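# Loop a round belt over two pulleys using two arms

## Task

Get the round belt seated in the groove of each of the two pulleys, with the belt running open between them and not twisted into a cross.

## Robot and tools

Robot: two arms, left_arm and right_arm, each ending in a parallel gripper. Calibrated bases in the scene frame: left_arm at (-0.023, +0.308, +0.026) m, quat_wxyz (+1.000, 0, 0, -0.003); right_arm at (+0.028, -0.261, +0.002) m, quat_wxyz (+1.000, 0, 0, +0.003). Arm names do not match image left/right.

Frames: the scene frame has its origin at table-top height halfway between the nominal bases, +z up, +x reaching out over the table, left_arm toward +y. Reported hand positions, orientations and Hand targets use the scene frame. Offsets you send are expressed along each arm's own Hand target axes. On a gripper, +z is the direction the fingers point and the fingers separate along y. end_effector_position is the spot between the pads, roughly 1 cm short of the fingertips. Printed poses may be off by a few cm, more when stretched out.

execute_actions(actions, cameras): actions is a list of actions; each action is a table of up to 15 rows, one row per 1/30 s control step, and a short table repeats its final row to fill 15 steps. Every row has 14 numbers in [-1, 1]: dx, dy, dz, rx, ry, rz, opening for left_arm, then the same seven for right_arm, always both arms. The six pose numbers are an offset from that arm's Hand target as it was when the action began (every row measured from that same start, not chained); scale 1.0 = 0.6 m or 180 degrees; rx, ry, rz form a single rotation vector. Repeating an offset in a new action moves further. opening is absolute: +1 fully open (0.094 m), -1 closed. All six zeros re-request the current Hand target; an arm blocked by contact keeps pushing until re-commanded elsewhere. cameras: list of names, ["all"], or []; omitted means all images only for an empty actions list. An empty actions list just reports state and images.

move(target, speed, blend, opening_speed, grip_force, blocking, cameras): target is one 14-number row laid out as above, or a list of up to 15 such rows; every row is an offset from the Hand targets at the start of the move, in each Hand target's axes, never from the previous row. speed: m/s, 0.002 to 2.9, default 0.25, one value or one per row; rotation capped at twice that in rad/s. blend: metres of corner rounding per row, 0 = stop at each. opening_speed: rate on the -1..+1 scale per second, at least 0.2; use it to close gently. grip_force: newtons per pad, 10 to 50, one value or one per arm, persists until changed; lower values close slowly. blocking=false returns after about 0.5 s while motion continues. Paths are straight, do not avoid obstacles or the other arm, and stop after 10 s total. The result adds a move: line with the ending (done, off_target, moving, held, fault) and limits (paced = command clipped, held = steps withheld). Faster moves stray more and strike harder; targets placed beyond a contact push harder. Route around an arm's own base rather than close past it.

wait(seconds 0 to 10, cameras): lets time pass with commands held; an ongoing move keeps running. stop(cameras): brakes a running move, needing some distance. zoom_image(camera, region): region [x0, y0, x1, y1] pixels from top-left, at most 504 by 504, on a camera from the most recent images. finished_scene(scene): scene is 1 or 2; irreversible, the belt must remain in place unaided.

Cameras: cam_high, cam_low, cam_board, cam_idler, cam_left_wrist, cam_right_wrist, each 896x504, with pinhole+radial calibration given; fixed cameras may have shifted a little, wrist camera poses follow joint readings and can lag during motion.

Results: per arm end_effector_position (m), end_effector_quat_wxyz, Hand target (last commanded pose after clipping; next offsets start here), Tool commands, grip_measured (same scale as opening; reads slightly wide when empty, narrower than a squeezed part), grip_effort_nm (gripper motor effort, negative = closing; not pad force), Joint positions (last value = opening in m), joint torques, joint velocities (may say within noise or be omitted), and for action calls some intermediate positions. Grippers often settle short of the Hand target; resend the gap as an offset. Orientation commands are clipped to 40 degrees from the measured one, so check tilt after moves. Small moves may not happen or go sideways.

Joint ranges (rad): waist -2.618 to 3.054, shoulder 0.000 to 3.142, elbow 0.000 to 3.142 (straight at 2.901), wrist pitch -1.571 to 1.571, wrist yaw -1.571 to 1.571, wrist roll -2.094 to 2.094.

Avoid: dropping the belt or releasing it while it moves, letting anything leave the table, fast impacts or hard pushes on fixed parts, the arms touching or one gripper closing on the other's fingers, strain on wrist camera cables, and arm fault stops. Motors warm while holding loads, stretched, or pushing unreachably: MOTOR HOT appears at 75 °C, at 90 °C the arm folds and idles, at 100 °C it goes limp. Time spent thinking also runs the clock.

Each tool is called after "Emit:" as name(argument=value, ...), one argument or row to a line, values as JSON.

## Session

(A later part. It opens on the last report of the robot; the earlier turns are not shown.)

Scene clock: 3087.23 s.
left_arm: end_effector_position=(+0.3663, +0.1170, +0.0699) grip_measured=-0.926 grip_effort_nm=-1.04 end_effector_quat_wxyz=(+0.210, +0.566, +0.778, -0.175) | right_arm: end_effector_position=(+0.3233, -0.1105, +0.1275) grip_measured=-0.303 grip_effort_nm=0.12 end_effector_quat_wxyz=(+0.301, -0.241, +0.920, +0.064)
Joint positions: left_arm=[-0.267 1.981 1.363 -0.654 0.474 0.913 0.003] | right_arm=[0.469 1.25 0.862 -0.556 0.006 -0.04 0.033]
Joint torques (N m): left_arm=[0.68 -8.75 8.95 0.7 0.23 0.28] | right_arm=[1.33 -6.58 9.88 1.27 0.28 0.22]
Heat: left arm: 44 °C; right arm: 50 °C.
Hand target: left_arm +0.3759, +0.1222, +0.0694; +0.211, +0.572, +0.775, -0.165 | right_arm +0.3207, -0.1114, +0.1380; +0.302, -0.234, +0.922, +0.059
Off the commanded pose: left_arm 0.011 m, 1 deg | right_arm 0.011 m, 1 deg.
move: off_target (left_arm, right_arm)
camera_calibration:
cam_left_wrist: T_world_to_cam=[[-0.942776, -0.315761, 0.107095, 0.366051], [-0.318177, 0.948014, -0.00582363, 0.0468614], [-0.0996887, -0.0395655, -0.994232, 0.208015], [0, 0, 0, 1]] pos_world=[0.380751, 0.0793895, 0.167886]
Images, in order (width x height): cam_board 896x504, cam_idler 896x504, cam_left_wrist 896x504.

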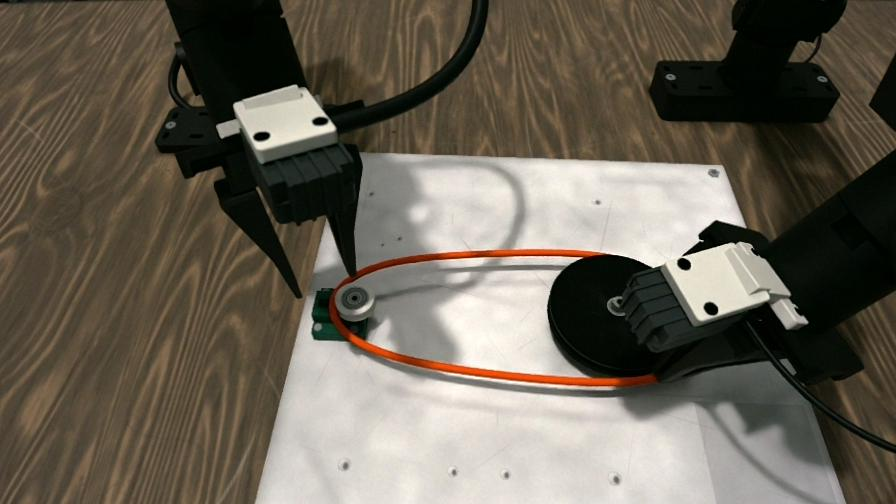

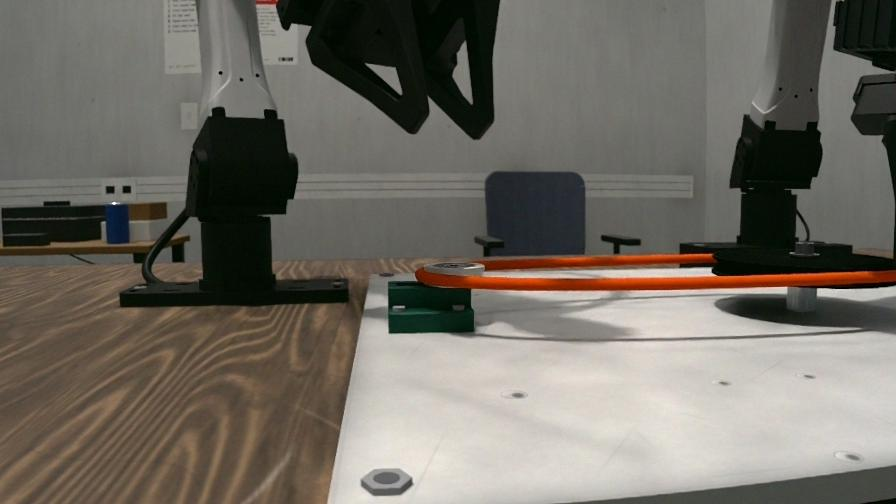

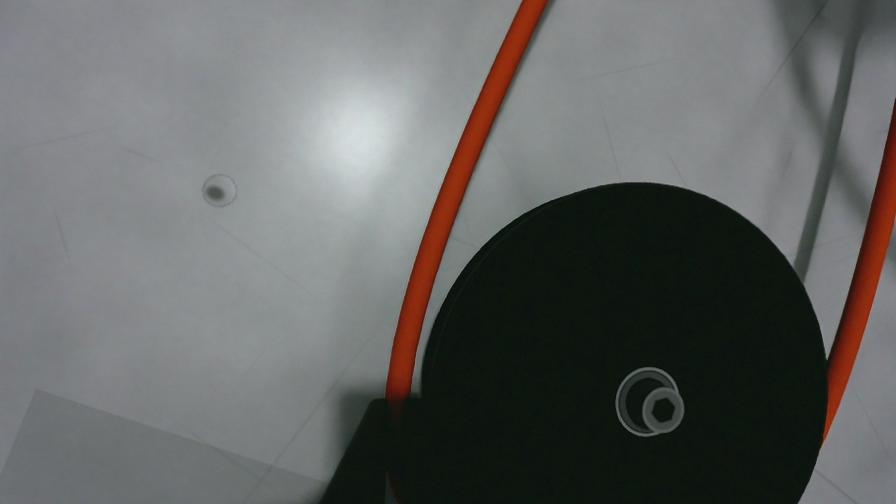

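Emit:
move(
  target=[-0.0258,0.0005,0.0175,0.043,0.0012,0.0713,-1, 0,0,0,0,0,0,-0.3],
  speed=0.02,
  cameras=["cam_idler","cam_left_wrist","cam_board"],
)

Emit:
zoom_image(
  camera="cam_idler",
  region=[640, 200, 896, 330],
)

Emit:
zoom_image(
  camera="cam_idler",
  region=[340, 180, 600, 330],
)

Scene clock: 3104.60 s.
left_arm: end_effector_position=(+0.3734, +0.1042, +0.0699) grip_measured=-0.926 grip_effort_nm=-1.04 end_effector_quat_wxyz=(+0.184, +0.657, +0.703, -0.199) | right_arm: end_effector_position=(+0.3233, -0.1105, +0.1275) grip_measured=-0.303 grip_effort_nm=0.12 end_effector_quat_wxyz=(+0.301, -0.241, +0.920, +0.064)
Joint positions: left_arm=[-0.272 2.127 1.595 -0.875 0.528 1.181 0.003] | right_arm=[0.469 1.25 0.862 -0.556 0.006 -0.04 0.033]
Joint torques (N m): left_arm=[0.01 -10.13 9.1 0.52 0.35 0.29] | right_arm=[1.35 -6.58 9.88 1.28 0.28 0.23]
Heat: left arm: 45 °C; right arm: 51 °C.
Hand target: left_arm +0.3818, +0.1045, +0.0686; +0.188, +0.669, +0.694, -0.191 | right_arm +0.3207, -0.1114, +0.1380; +0.302, -0.234, +0.922, +0.059
Off the commanded pose: left_arm 0.008 m, 2 deg | right_arm 0.011 m, 1 deg.
move: off_target (right_arm)
camera_calibration:
cam_left_wrist: T_world_to_cam=[[-0.990882, -0.0767288, 0.110754, 0.361399], [-0.0774057, 0.996998, -0.00181886, -0.0340882], [-0.110282, -0.0103753, -0.993846, 0.209056], [0, 0, 0, 1]] pos_world=[0.37852, 0.0638846, 0.167682]
Images, in order (width x height): cam_board 896x504, cam_idler 896x504, cam_left_wrist 896x504.

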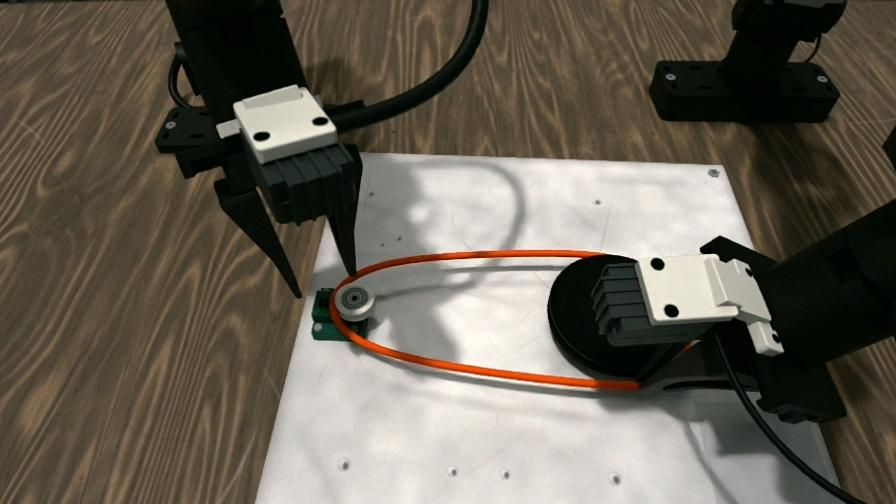

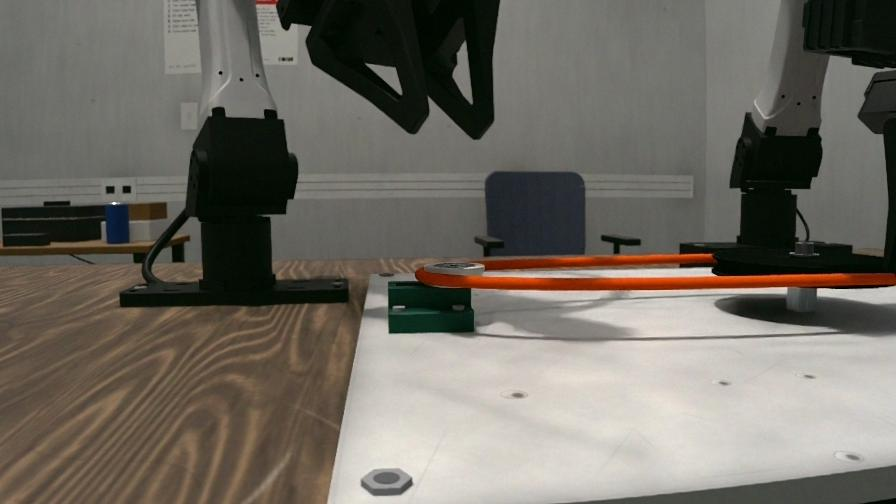

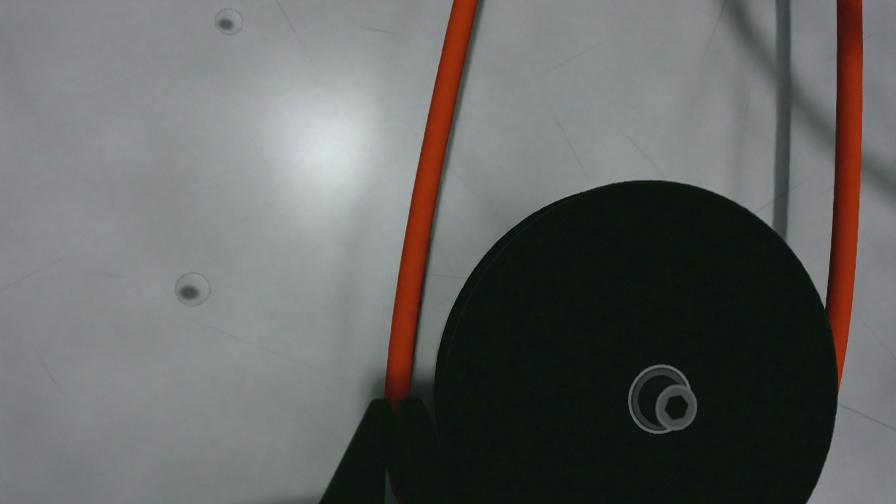

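Scaled by 1.969 from the camera's 896x504 image, which has a finer 1280x720 frame.

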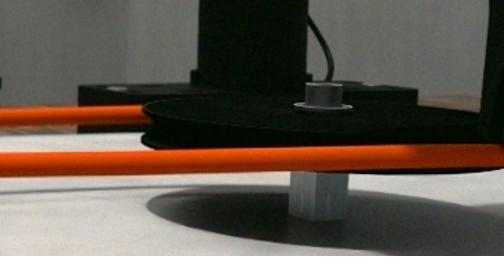

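Scaled by 1.938 from the camera's 896x504 image, which has a finer 1280x720 frame.

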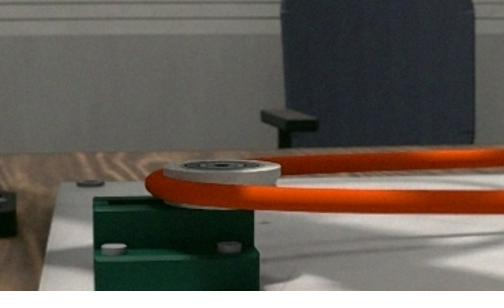

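Emit:
execute_actions(
  actions=[],
  cameras=["cam_low","cam_high"],
)

Emit:
zoom_image(
  camera="cam_low",
  region=[440, 200, 620, 290],
)

Emit:
zoom_image(
  camera="cam_high",
  region=[280, 160, 400, 280],
)

Scene clock: 3111.53 s.
left_arm: end_effector_position=(+0.3734, +0.1042, +0.0699) grip_measured=-0.926 grip_effort_nm=-1.04 end_effector_quat_wxyz=(+0.184, +0.658, +0.703, -0.199) | right_arm: end_effector_position=(+0.3233, -0.1105, +0.1275) grip_measured=-0.303 grip_effort_nm=0.12 end_effector_quat_wxyz=(+0.301, -0.241, +0.920, +0.064)
Joint positions: left_arm=[-0.272 2.127 1.595 -0.875 0.528 1.183 0.003] | right_arm=[0.469 1.25 0.862 -0.556 0.006 -0.04 0.033]
Joint velocities: within noise
Joint torques (N m): left_arm=[0.03 -9.95 8.96 0.5 0.33 0.31] | right_arm=[1.35 -6.58 9.87 1.28 0.28 0.23]
Heat: left arm: 47 °C; right arm: 51 °C.
Hand target: left_arm +0.3818, +0.1045, +0.0686; +0.188, +0.669, +0.694, -0.191 | right_arm +0.3207, -0.1114, +0.1380; +0.302, -0.234, +0.922, +0.059
Tool commands: left_gripper/opening=-1.0 right_gripper/opening=-0.3
Off the commanded pose: left_arm 0.008 m, 2 deg | right_arm 0.011 m, 1 deg.
Images, in order (width x height): cam_high 896x504, cam_low 896x504.

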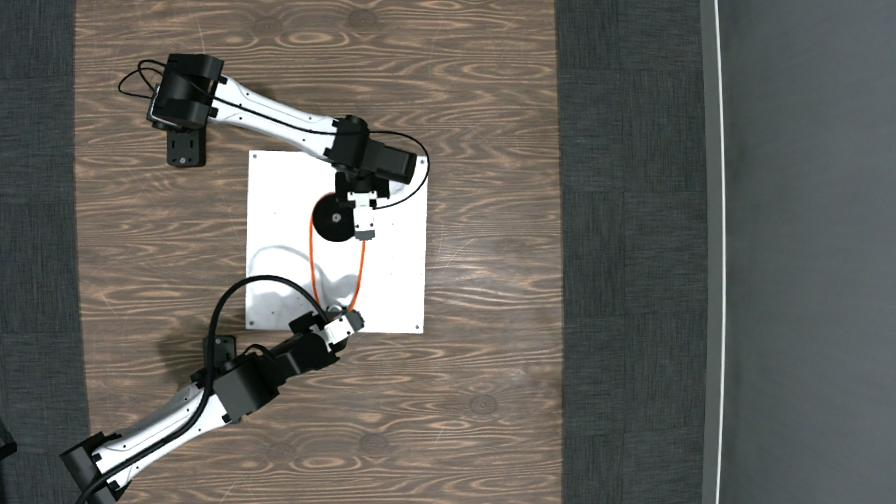

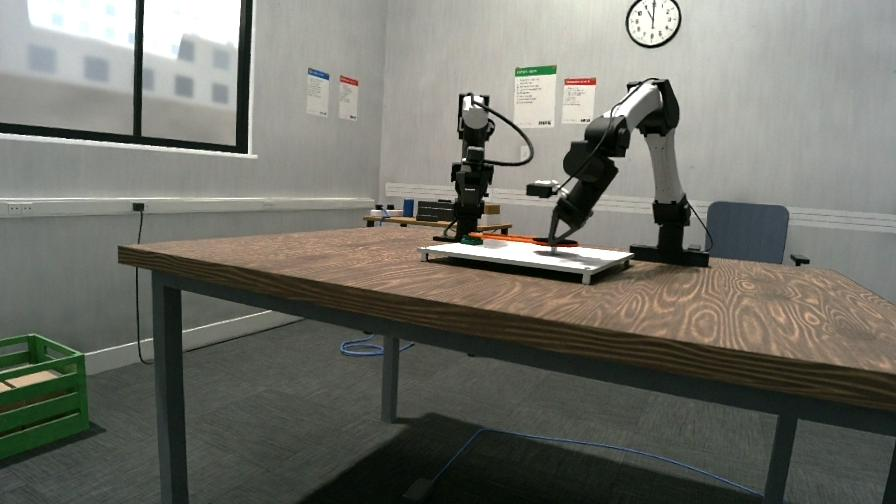

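Scaled by 2.800 from the camera's 896x504 image, which has a finer 1280x720 frame.

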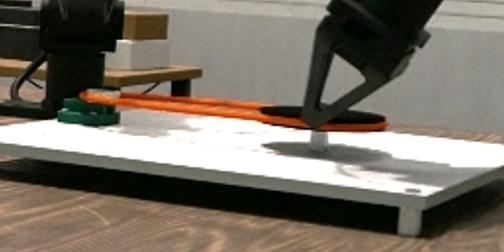

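Scaled by 4.200 from the camera's 896x504 image, which has a finer 1280x720 frame.

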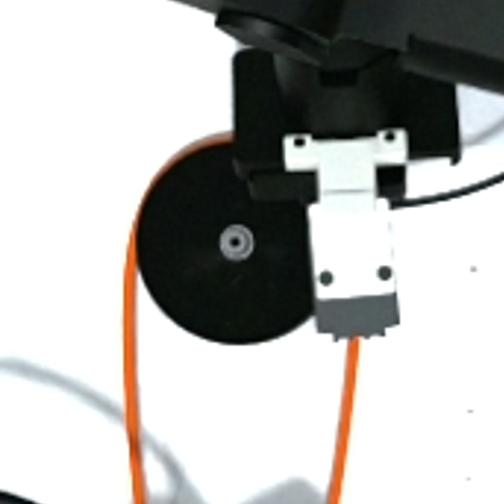

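Emit:
zoom_image(
  camera="cam_low",
  region=[520, 222, 592, 262],
)

Emit:
zoom_image(
  camera="cam_high",
  region=[300, 180, 350, 230],
)

Scaled by 7.000 from the camera's 896x504 image, which has a finer 1280x720 frame.

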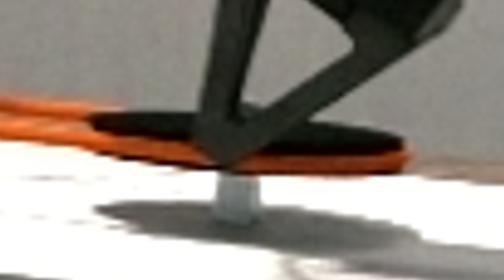

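Scaled by 10.080 from the camera's 896x504 image, which has a finer 1280x720 frame.

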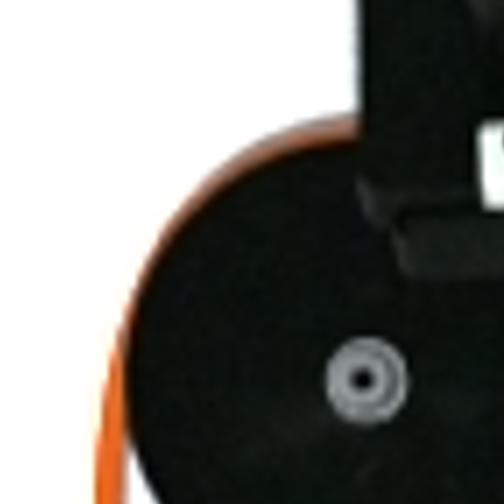

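Emit:
move(
  target=[-0.0393,-0.0082,0.0248,0.0344,0.0009,0.0572,-1, 0,0,0,0,0,0,-0.3],
  speed=0.025,
  cameras=["cam_idler","cam_left_wrist","cam_high","cam_low"],
)

Emit:
zoom_image(
  camera="cam_idler",
  region=[640, 200, 896, 330],
)

Emit:
zoom_image(
  camera="cam_low",
  region=[520, 222, 592, 262],
)

Emit:
zoom_image(
  camera="cam_high",
  region=[300, 180, 380, 240],
)

Scene clock: 3133.90 s.
left_arm: end_effector_position=(+0.3743, +0.0794, +0.0700) grip_measured=-0.926 grip_effort_nm=-1.04 end_effector_quat_wxyz=(+0.165, +0.729, +0.632, -0.206) | right_arm: end_effector_position=(+0.3233, -0.1105, +0.1275) grip_measured=-0.303 grip_effort_nm=0.12 end_effector_quat_wxyz=(+0.301, -0.241, +0.920, +0.064)
Joint positions: left_arm=[-0.325 2.243 1.792 -1.033 0.528 1.359 0.003] | right_arm=[0.469 1.25 0.862 -0.556 0.006 -0.04 0.033]
Joint torques (N m): left_arm=[-0.51 -10.56 9.11 0.27 0.54 0.31] | right_arm=[1.33 -6.58 9.87 1.27 0.28 0.22]
Heat: left arm: 48 °C; right arm: 51 °C.
Hand target: left_arm +0.3777, +0.0765, +0.0679; +0.166, +0.738, +0.620, -0.209 | right_arm +0.3207, -0.1114, +0.1380; +0.302, -0.234, +0.922, +0.059
Off the commanded pose: left_arm 0.005 m, 2 deg | right_arm 0.011 m, 1 deg.
move: off_target (right_arm)
camera_calibration:
cam_left_wrist: T_world_to_cam=[[-0.987718, 0.125459, 0.0931353, 0.344431], [0.127209, 0.99179, 0.0130706, -0.0865797], [-0.0907308, 0.0247576, -0.995568, 0.199021], [0, 0, 0, 1]] pos_world=[0.369271, 0.0377297, 0.167192]
Images, in order (width x height): cam_high 896x504, cam_low 896x504, cam_idler 896x504, cam_left_wrist 896x504.

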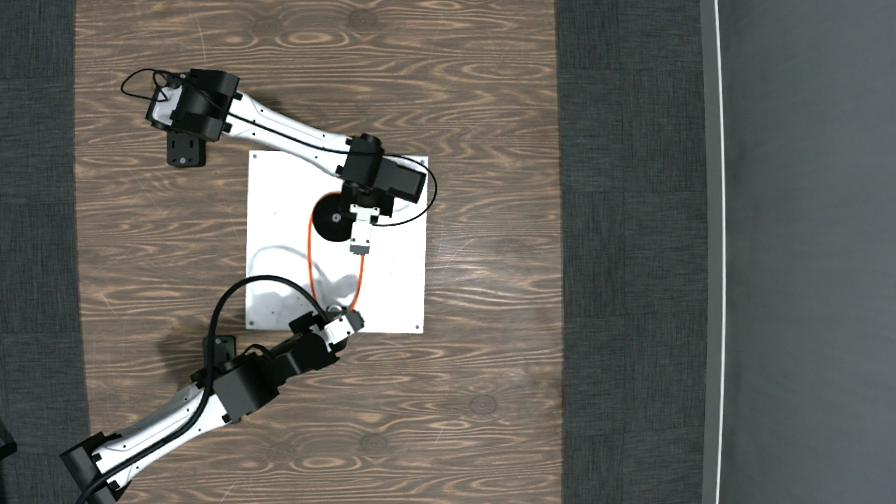

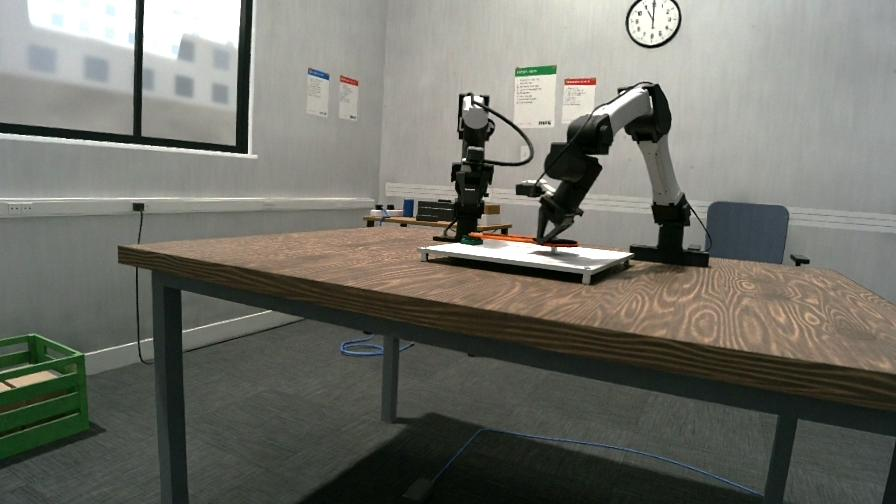

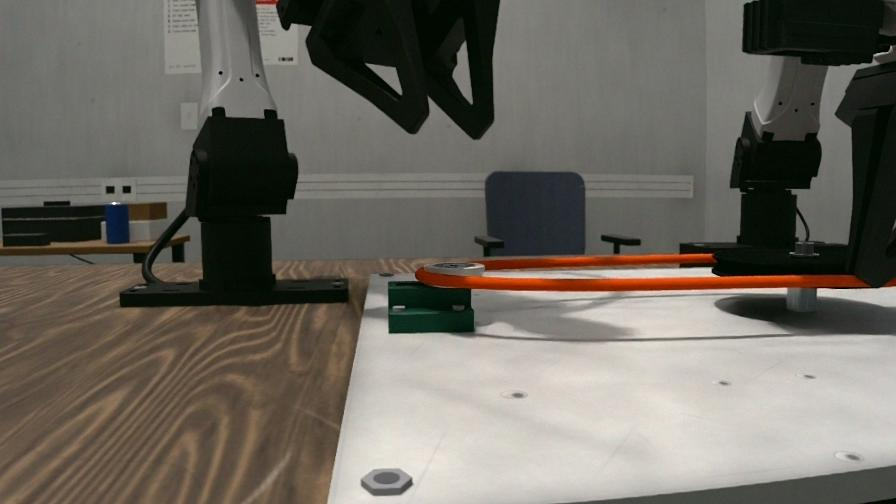

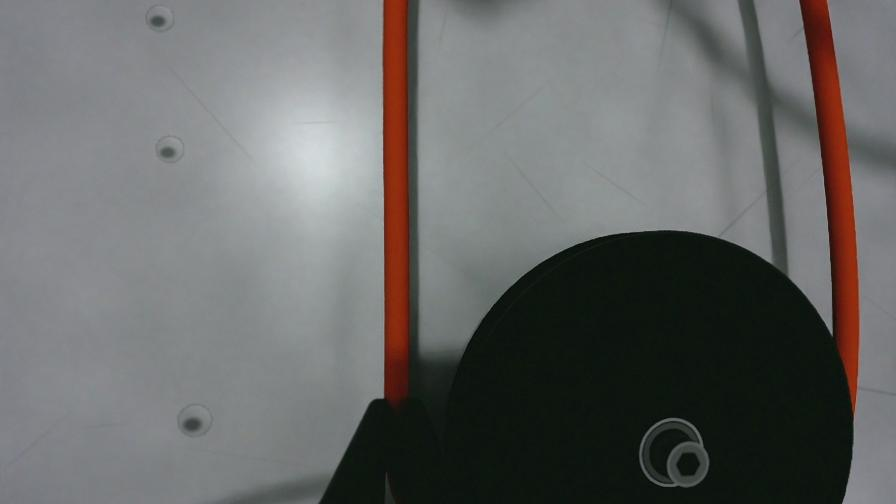

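Scaled by 1.969 from the camera's 896x504 image, which has a finer 1280x720 frame.

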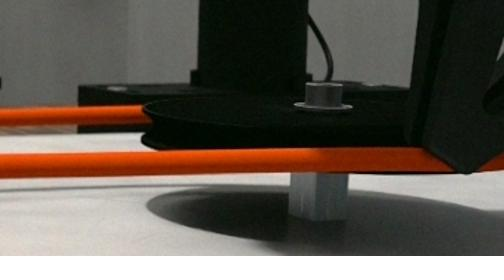

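Scaled by 7.000 from the camera's 896x504 image, which has a finer 1280x720 frame.

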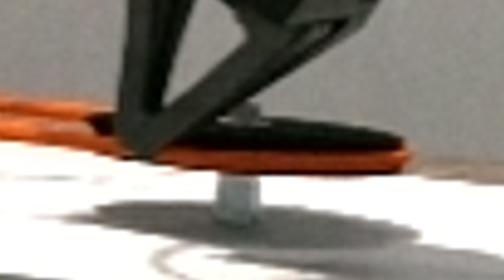

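Scaled by 6.300 from the camera's 896x504 image, which has a finer 1280x720 frame.

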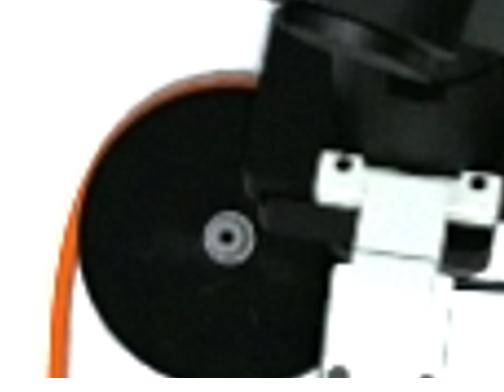

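Emit:
move(
  target=[0,0,0,0,0,0,-0.75, 0,0,0,0,0,0,-0.3],
  speed=0.02,
  opening_speed=0.2,
  cameras=["cam_idler","cam_left_wrist","cam_low"],
)

Emit:
zoom_image(
  camera="cam_idler",
  region=[640, 200, 896, 330],
)

Emit:
zoom_image(
  camera="cam_low",
  region=[520, 222, 592, 262],
)

Scene clock: 3143.10 s.
left_arm: end_effector_position=(+0.3743, +0.0794, +0.0700) grip_measured=-0.752 grip_effort_nm=0.10 end_effector_quat_wxyz=(+0.165, +0.731, +0.630, -0.206) | right_arm: end_effector_position=(+0.3233, -0.1105, +0.1275) grip_measured=-0.303 grip_effort_nm=0.12 end_effector_quat_wxyz=(+0.301, -0.241, +0.920, +0.064)
Joint positions: left_arm=[-0.325 2.243 1.792 -1.033 0.528 1.365 0.012] | right_arm=[0.469 1.25 0.862 -0.556 0.006 -0.04 0.033]
Joint torques (N m): left_arm=[-0.32 -10.73 8.85 0.32 0.52 0.26] | right_arm=[1.33 -6.58 9.87 1.28 0.28 0.23]
Heat: left arm: 48 °C; right arm: 51 °C.
Hand target: left_arm +0.3777, +0.0765, +0.0679; +0.166, +0.738, +0.620, -0.209 | right_arm +0.3207, -0.1114, +0.1380; +0.302, -0.234, +0.922, +0.059
Off the commanded pose: left_arm 0.005 m, 1 deg | right_arm 0.011 m, 1 deg.
move: off_target (right_arm)
camera_calibration:
cam_left_wrist: T_world_to_cam=[[-0.987333, 0.130683, 0.089976, 0.344126], [0.132362, 0.991117, 0.0129355, -0.0883643], [-0.0874863, 0.0246811, -0.99586, 0.197833], [0, 0, 0, 1]] pos_world=[0.368771, 0.0377253, 0.167194]
Images, in order (width x height): cam_low 896x504, cam_idler 896x504, cam_left_wrist 896x504.

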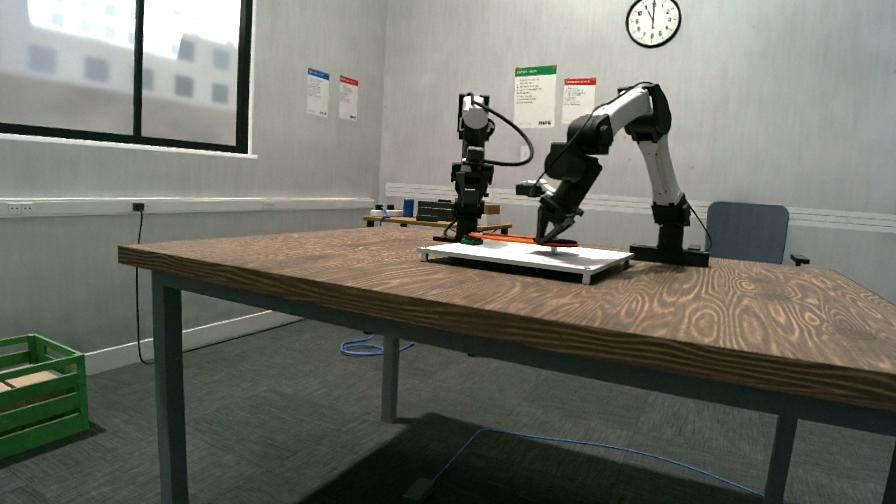

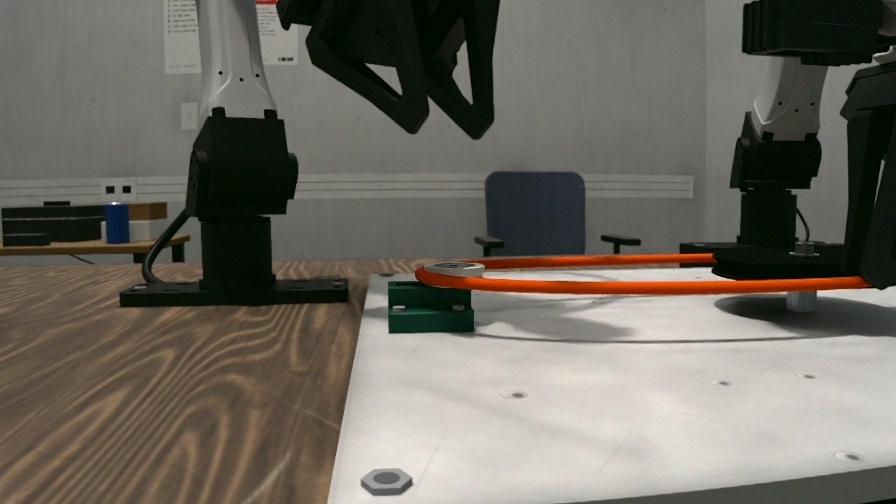

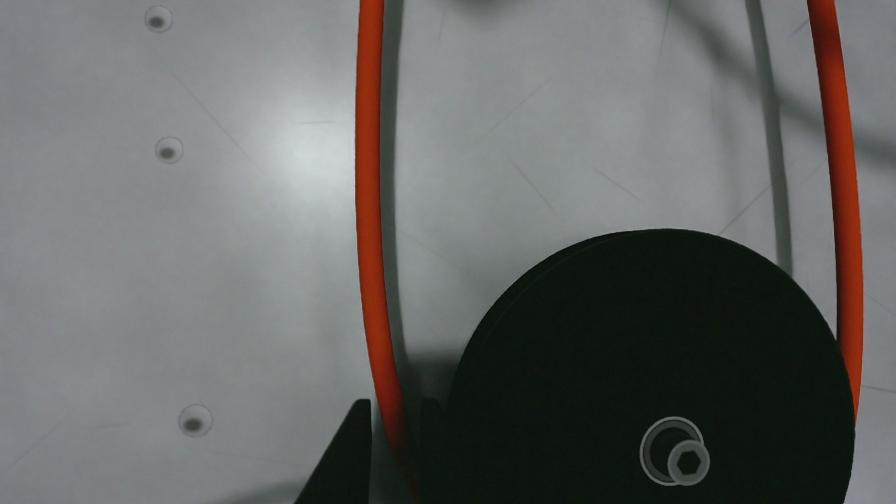

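Scaled by 1.969 from the camera's 896x504 image, which has a finer 1280x720 frame.

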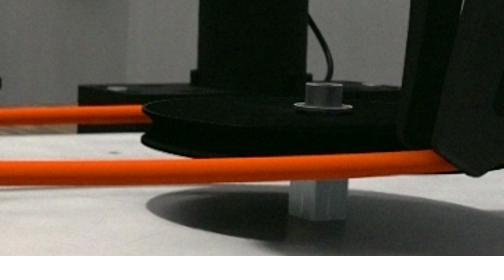

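Scaled by 7.000 from the camera's 896x504 image, which has a finer 1280x720 frame.

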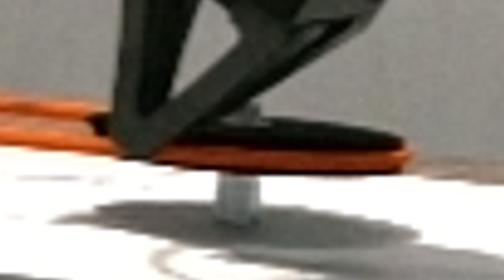

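Emit:
move(
  target=[0,0,-0.045,0,0,0,-0.75, 0,0,0,0,0,0,-0.3],
  speed=0.03,
  cameras=["cam_idler","cam_left_wrist","cam_board","cam_low"],
)

Emit:
zoom_image(
  camera="cam_idler",
  region=[640, 200, 896, 330],
)

Emit:
zoom_image(
  camera="cam_low",
  region=[520, 222, 592, 262],
)

Scene clock: 3156.03 s.
left_arm: end_effector_position=(+0.3791, +0.0903, +0.0867) grip_measured=-0.752 grip_effort_nm=0.10 end_effector_quat_wxyz=(+0.164, +0.733, +0.628, -0.205) | right_arm: end_effector_position=(+0.3233, -0.1105, +0.1275) grip_measured=-0.303 grip_effort_nm=0.12 end_effector_quat_wxyz=(+0.301, -0.241, +0.920, +0.064)
Joint positions: left_arm=[-0.298 2.243 1.861 -1.121 0.528 1.402 0.012] | right_arm=[0.469 1.25 0.862 -0.556 0.006 -0.04 0.033]
Joint torques (N m): left_arm=[-0.05 -12.37 8.47 0.14 0.58 0.25] | right_arm=[1.33 -6.58 9.87 1.28 0.28 0.22]
Heat: left arm: 48 °C; right arm: 51 °C.
Hand target: left_arm +0.3804, +0.0901, +0.0910; +0.166, +0.738, +0.620, -0.209 | right_arm +0.3207, -0.1114, +0.1380; +0.302, -0.234, +0.922, +0.059
Off the commanded pose: left_arm 0.005 m, 1 deg | right_arm 0.011 m, 1 deg.
move: off_target (right_arm)
camera_calibration:
cam_left_wrist: T_world_to_cam=[[-0.986664, 0.135761, 0.0897913, 0.345214], [0.137667, 0.99036, 0.0153491, -0.102164], [-0.0868419, 0.0275057, -0.995842, 0.214113], [0, 0, 0, 1]] pos_world=[0.373269, 0.0484226, 0.183794]
Images, in order (width x height): cam_low 896x504, cam_board 896x504, cam_idler 896x504, cam_left_wrist 896x504.

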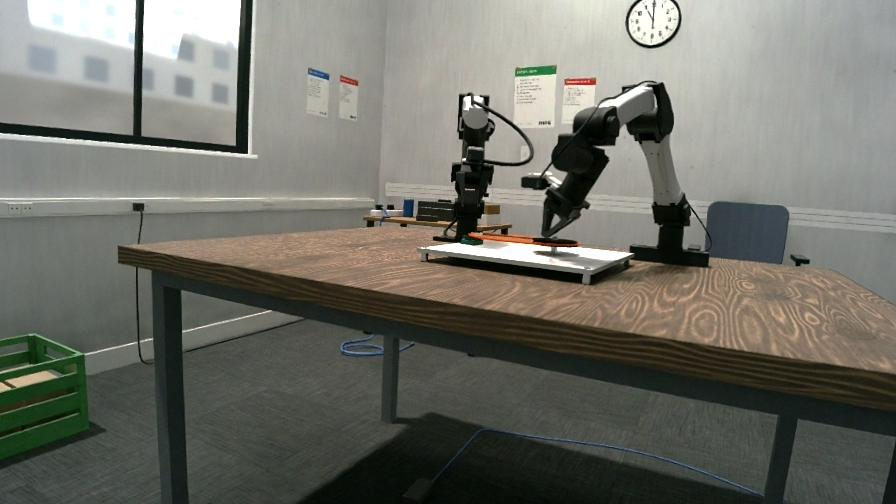

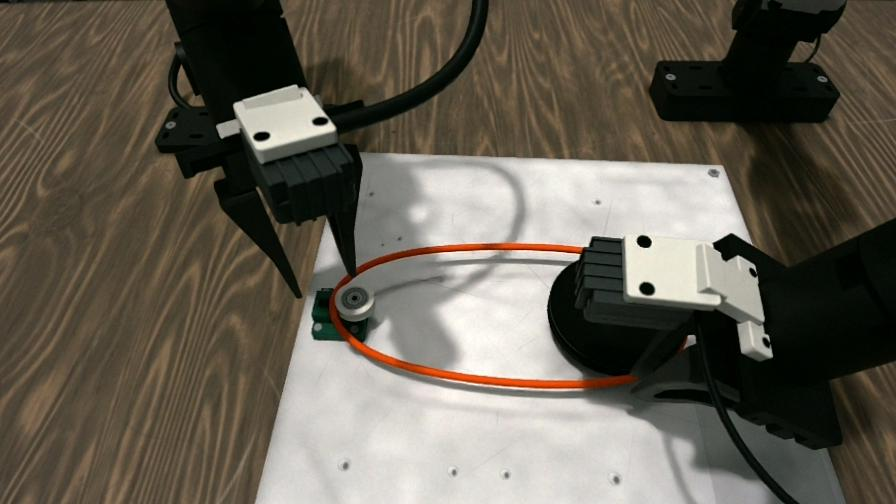

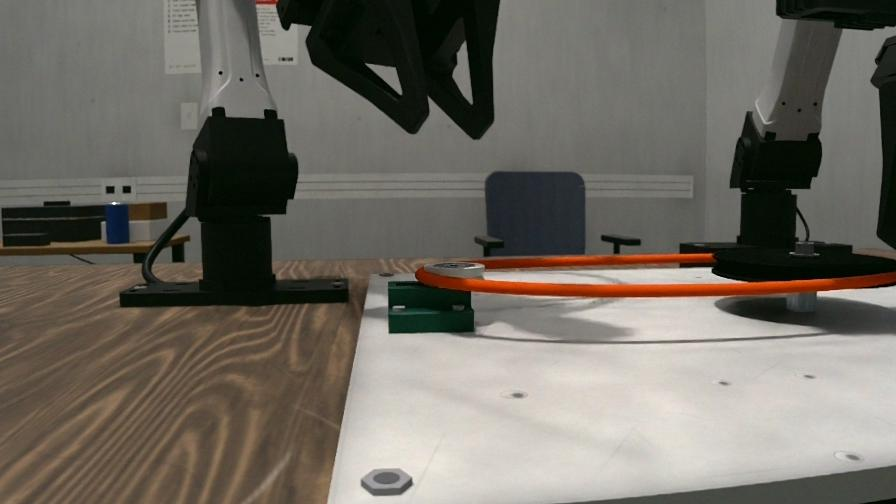

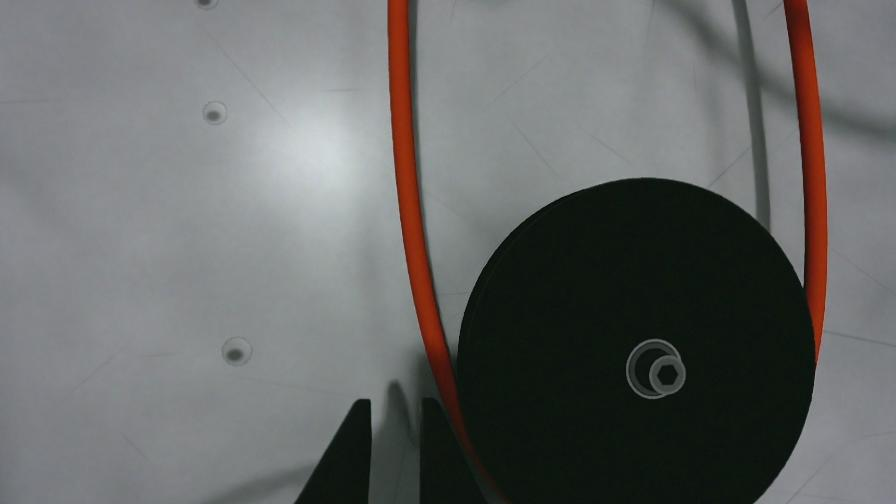

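Scaled by 1.969 from the camera's 896x504 image, which has a finer 1280x720 frame.

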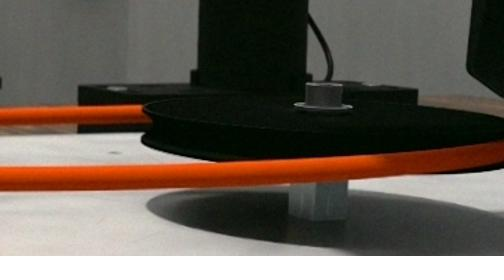

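Scaled by 7.000 from the camera's 896x504 image, which has a finer 1280x720 frame.

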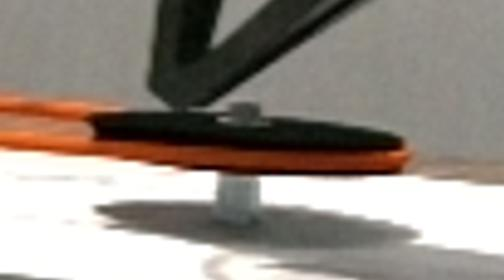

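Emit:
move(
  target=[-0.0514,-0.0014,-0.0858,0,0,0,-0.75, 0,0,0,0,0,0,-0.3],
  speed=0.06,
  cameras=["all"],
)

Emit:
zoom_image(
  camera="cam_idler",
  region=[640, 200, 896, 330],
)

Emit:
zoom_image(
  camera="cam_idler",
  region=[340, 180, 600, 330],
)

Emit:
zoom_image(
  camera="cam_board",
  region=[290, 220, 740, 420],
)

Emit:
zoom_image(
  camera="cam_low",
  region=[450, 222, 592, 262],
)

Scene clock: 3169.63 s.
left_arm: end_effector_position=(+0.3805, +0.0899, +0.1466) grip_measured=-0.752 grip_effort_nm=0.10 end_effector_quat_wxyz=(+0.164, +0.733, +0.628, -0.205) | right_arm: end_effector_position=(+0.3233, -0.1105, +0.1275) grip_measured=-0.303 grip_effort_nm=0.12 end_effector_quat_wxyz=(+0.301, -0.241, +0.920, +0.064)
Joint positions: left_arm=[-0.298 2.243 2.099 -1.359 0.528 1.402 0.012] | right_arm=[0.469 1.25 0.862 -0.556 0.006 -0.04 0.033]
Joint torques (N m): left_arm=[-0.1 -12.37 8.61 0.08 0.53 0.21] | right_arm=[1.33 -6.58 9.87 1.28 0.28 0.23]
Heat: left arm: 46 °C; right arm: 51 °C.
Hand target: left_arm +0.3805, +0.0901, +0.1511; +0.166, +0.738, +0.620, -0.209 | right_arm +0.3207, -0.1114, +0.1380; +0.302, -0.234, +0.922, +0.059
Off the commanded pose: left_arm 0.004 m, 1 deg | right_arm 0.011 m, 1 deg.
move: off_target (right_arm)
camera_calibration:
cam_left_wrist: T_world_to_cam=[[-0.986693, 0.135766, 0.0894731, 0.341261], [0.137658, 0.990362, 0.0152912, -0.102848], [-0.0865347, 0.0274044, -0.995872, 0.273785], [0, 0, 0, 1]] pos_world=[0.37457, 0.0480226, 0.243694]
cam_right_wrist: T_world_to_cam=[[0.488057, -0.867619, 0.0950638, -0.27448], [-0.868148, -0.493806, -0.0497484, 0.267837], [0.0901057, -0.0582493, -0.994227, 0.196595], [0, 0, 0, 1]] pos_world=[0.34877, -0.0944329, 0.234878]

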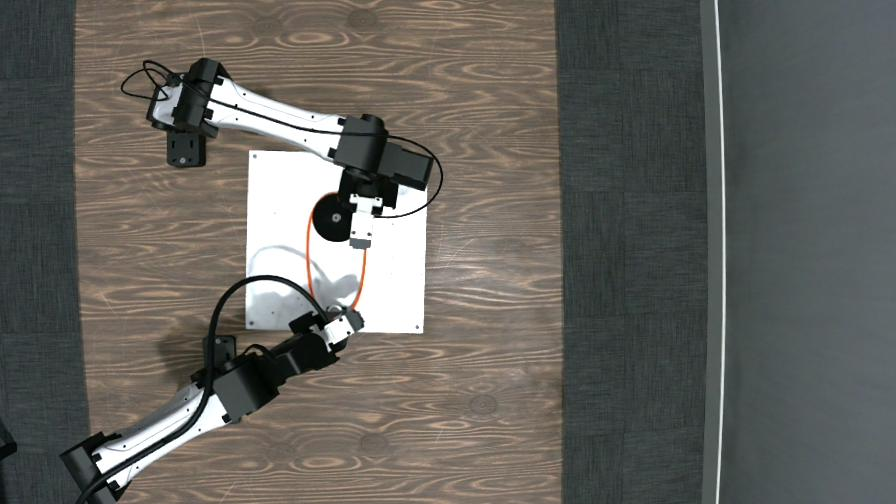

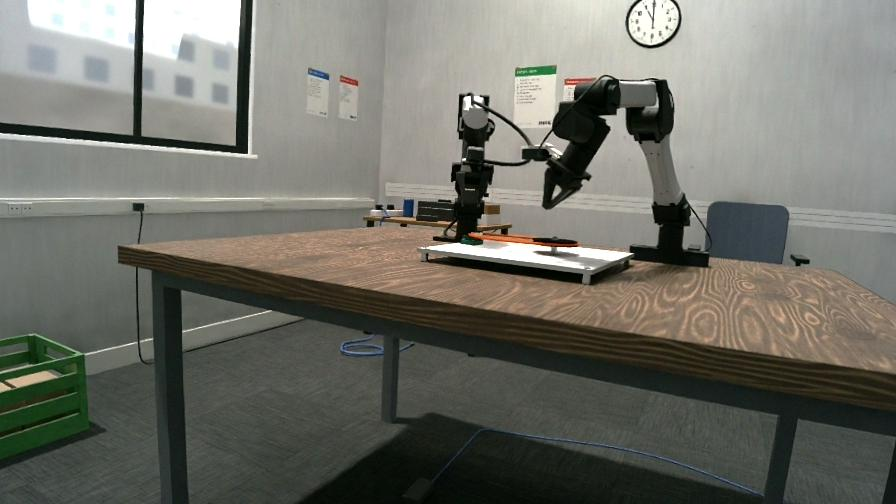

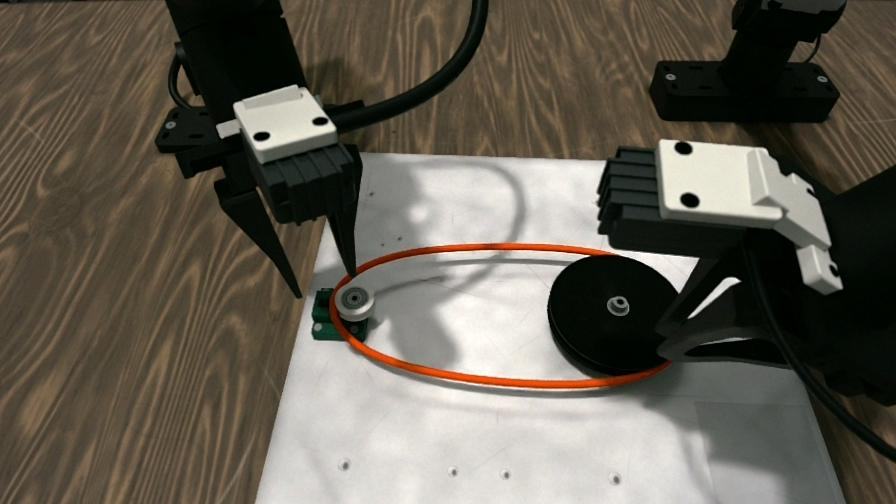

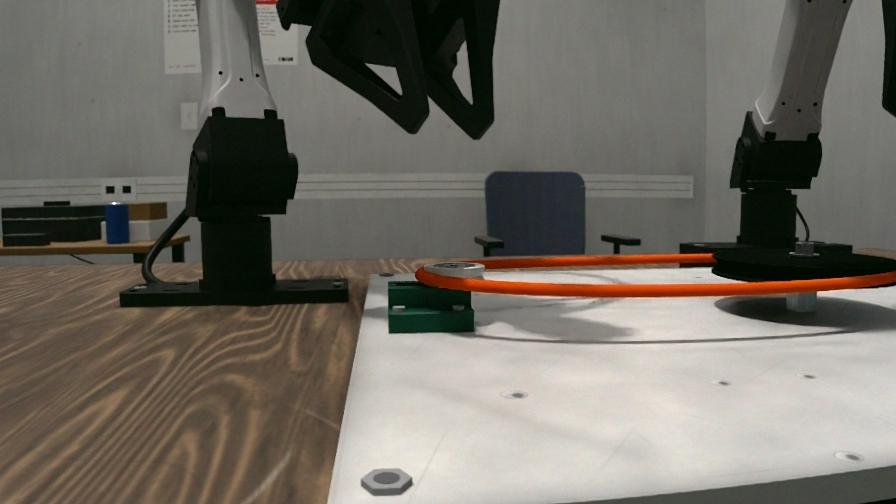

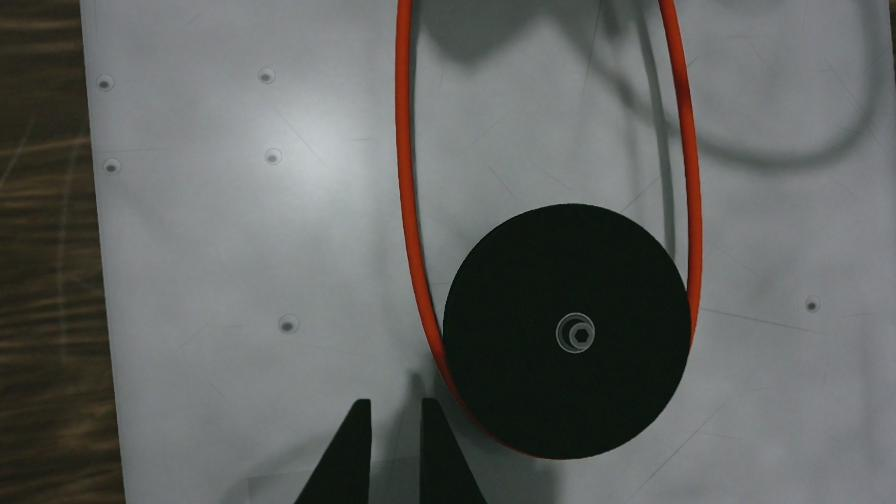

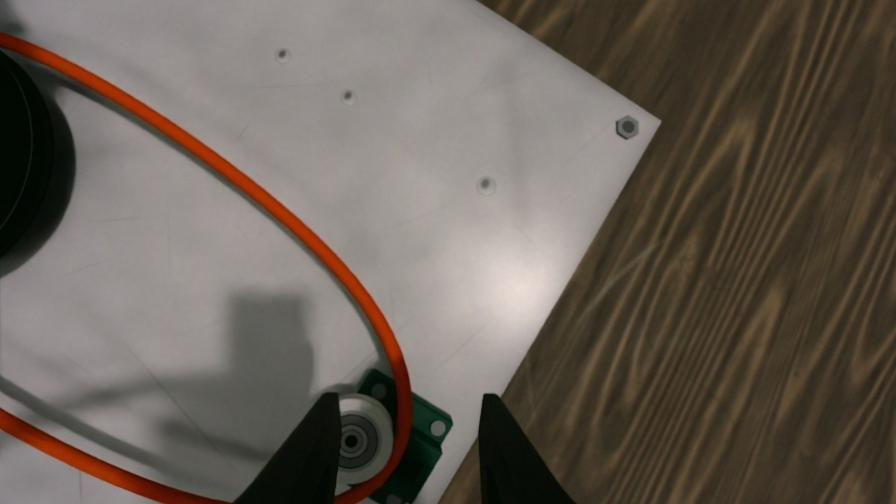

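Scaled by 1.969 from the camera's 896x504 image, which has a finer 1280x720 frame.

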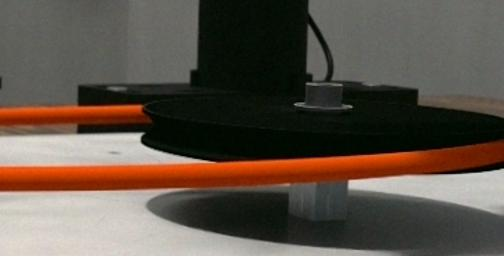

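Scaled by 1.938 from the camera's 896x504 image, which has a finer 1280x720 frame.

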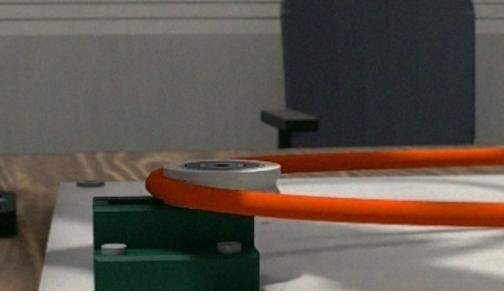

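Scaled by 1.120 from the camera's 896x504 image, which has a finer 1280x720 frame.

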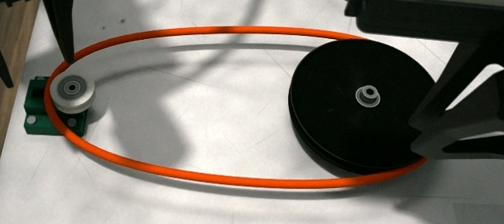

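Scaled by 3.549 from the camera's 896x504 image, which has a finer 1280x720 frame.

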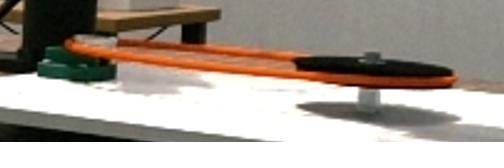

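Emit:
finished_scene(
  scene=1,
)

The scene is finished: the task was done.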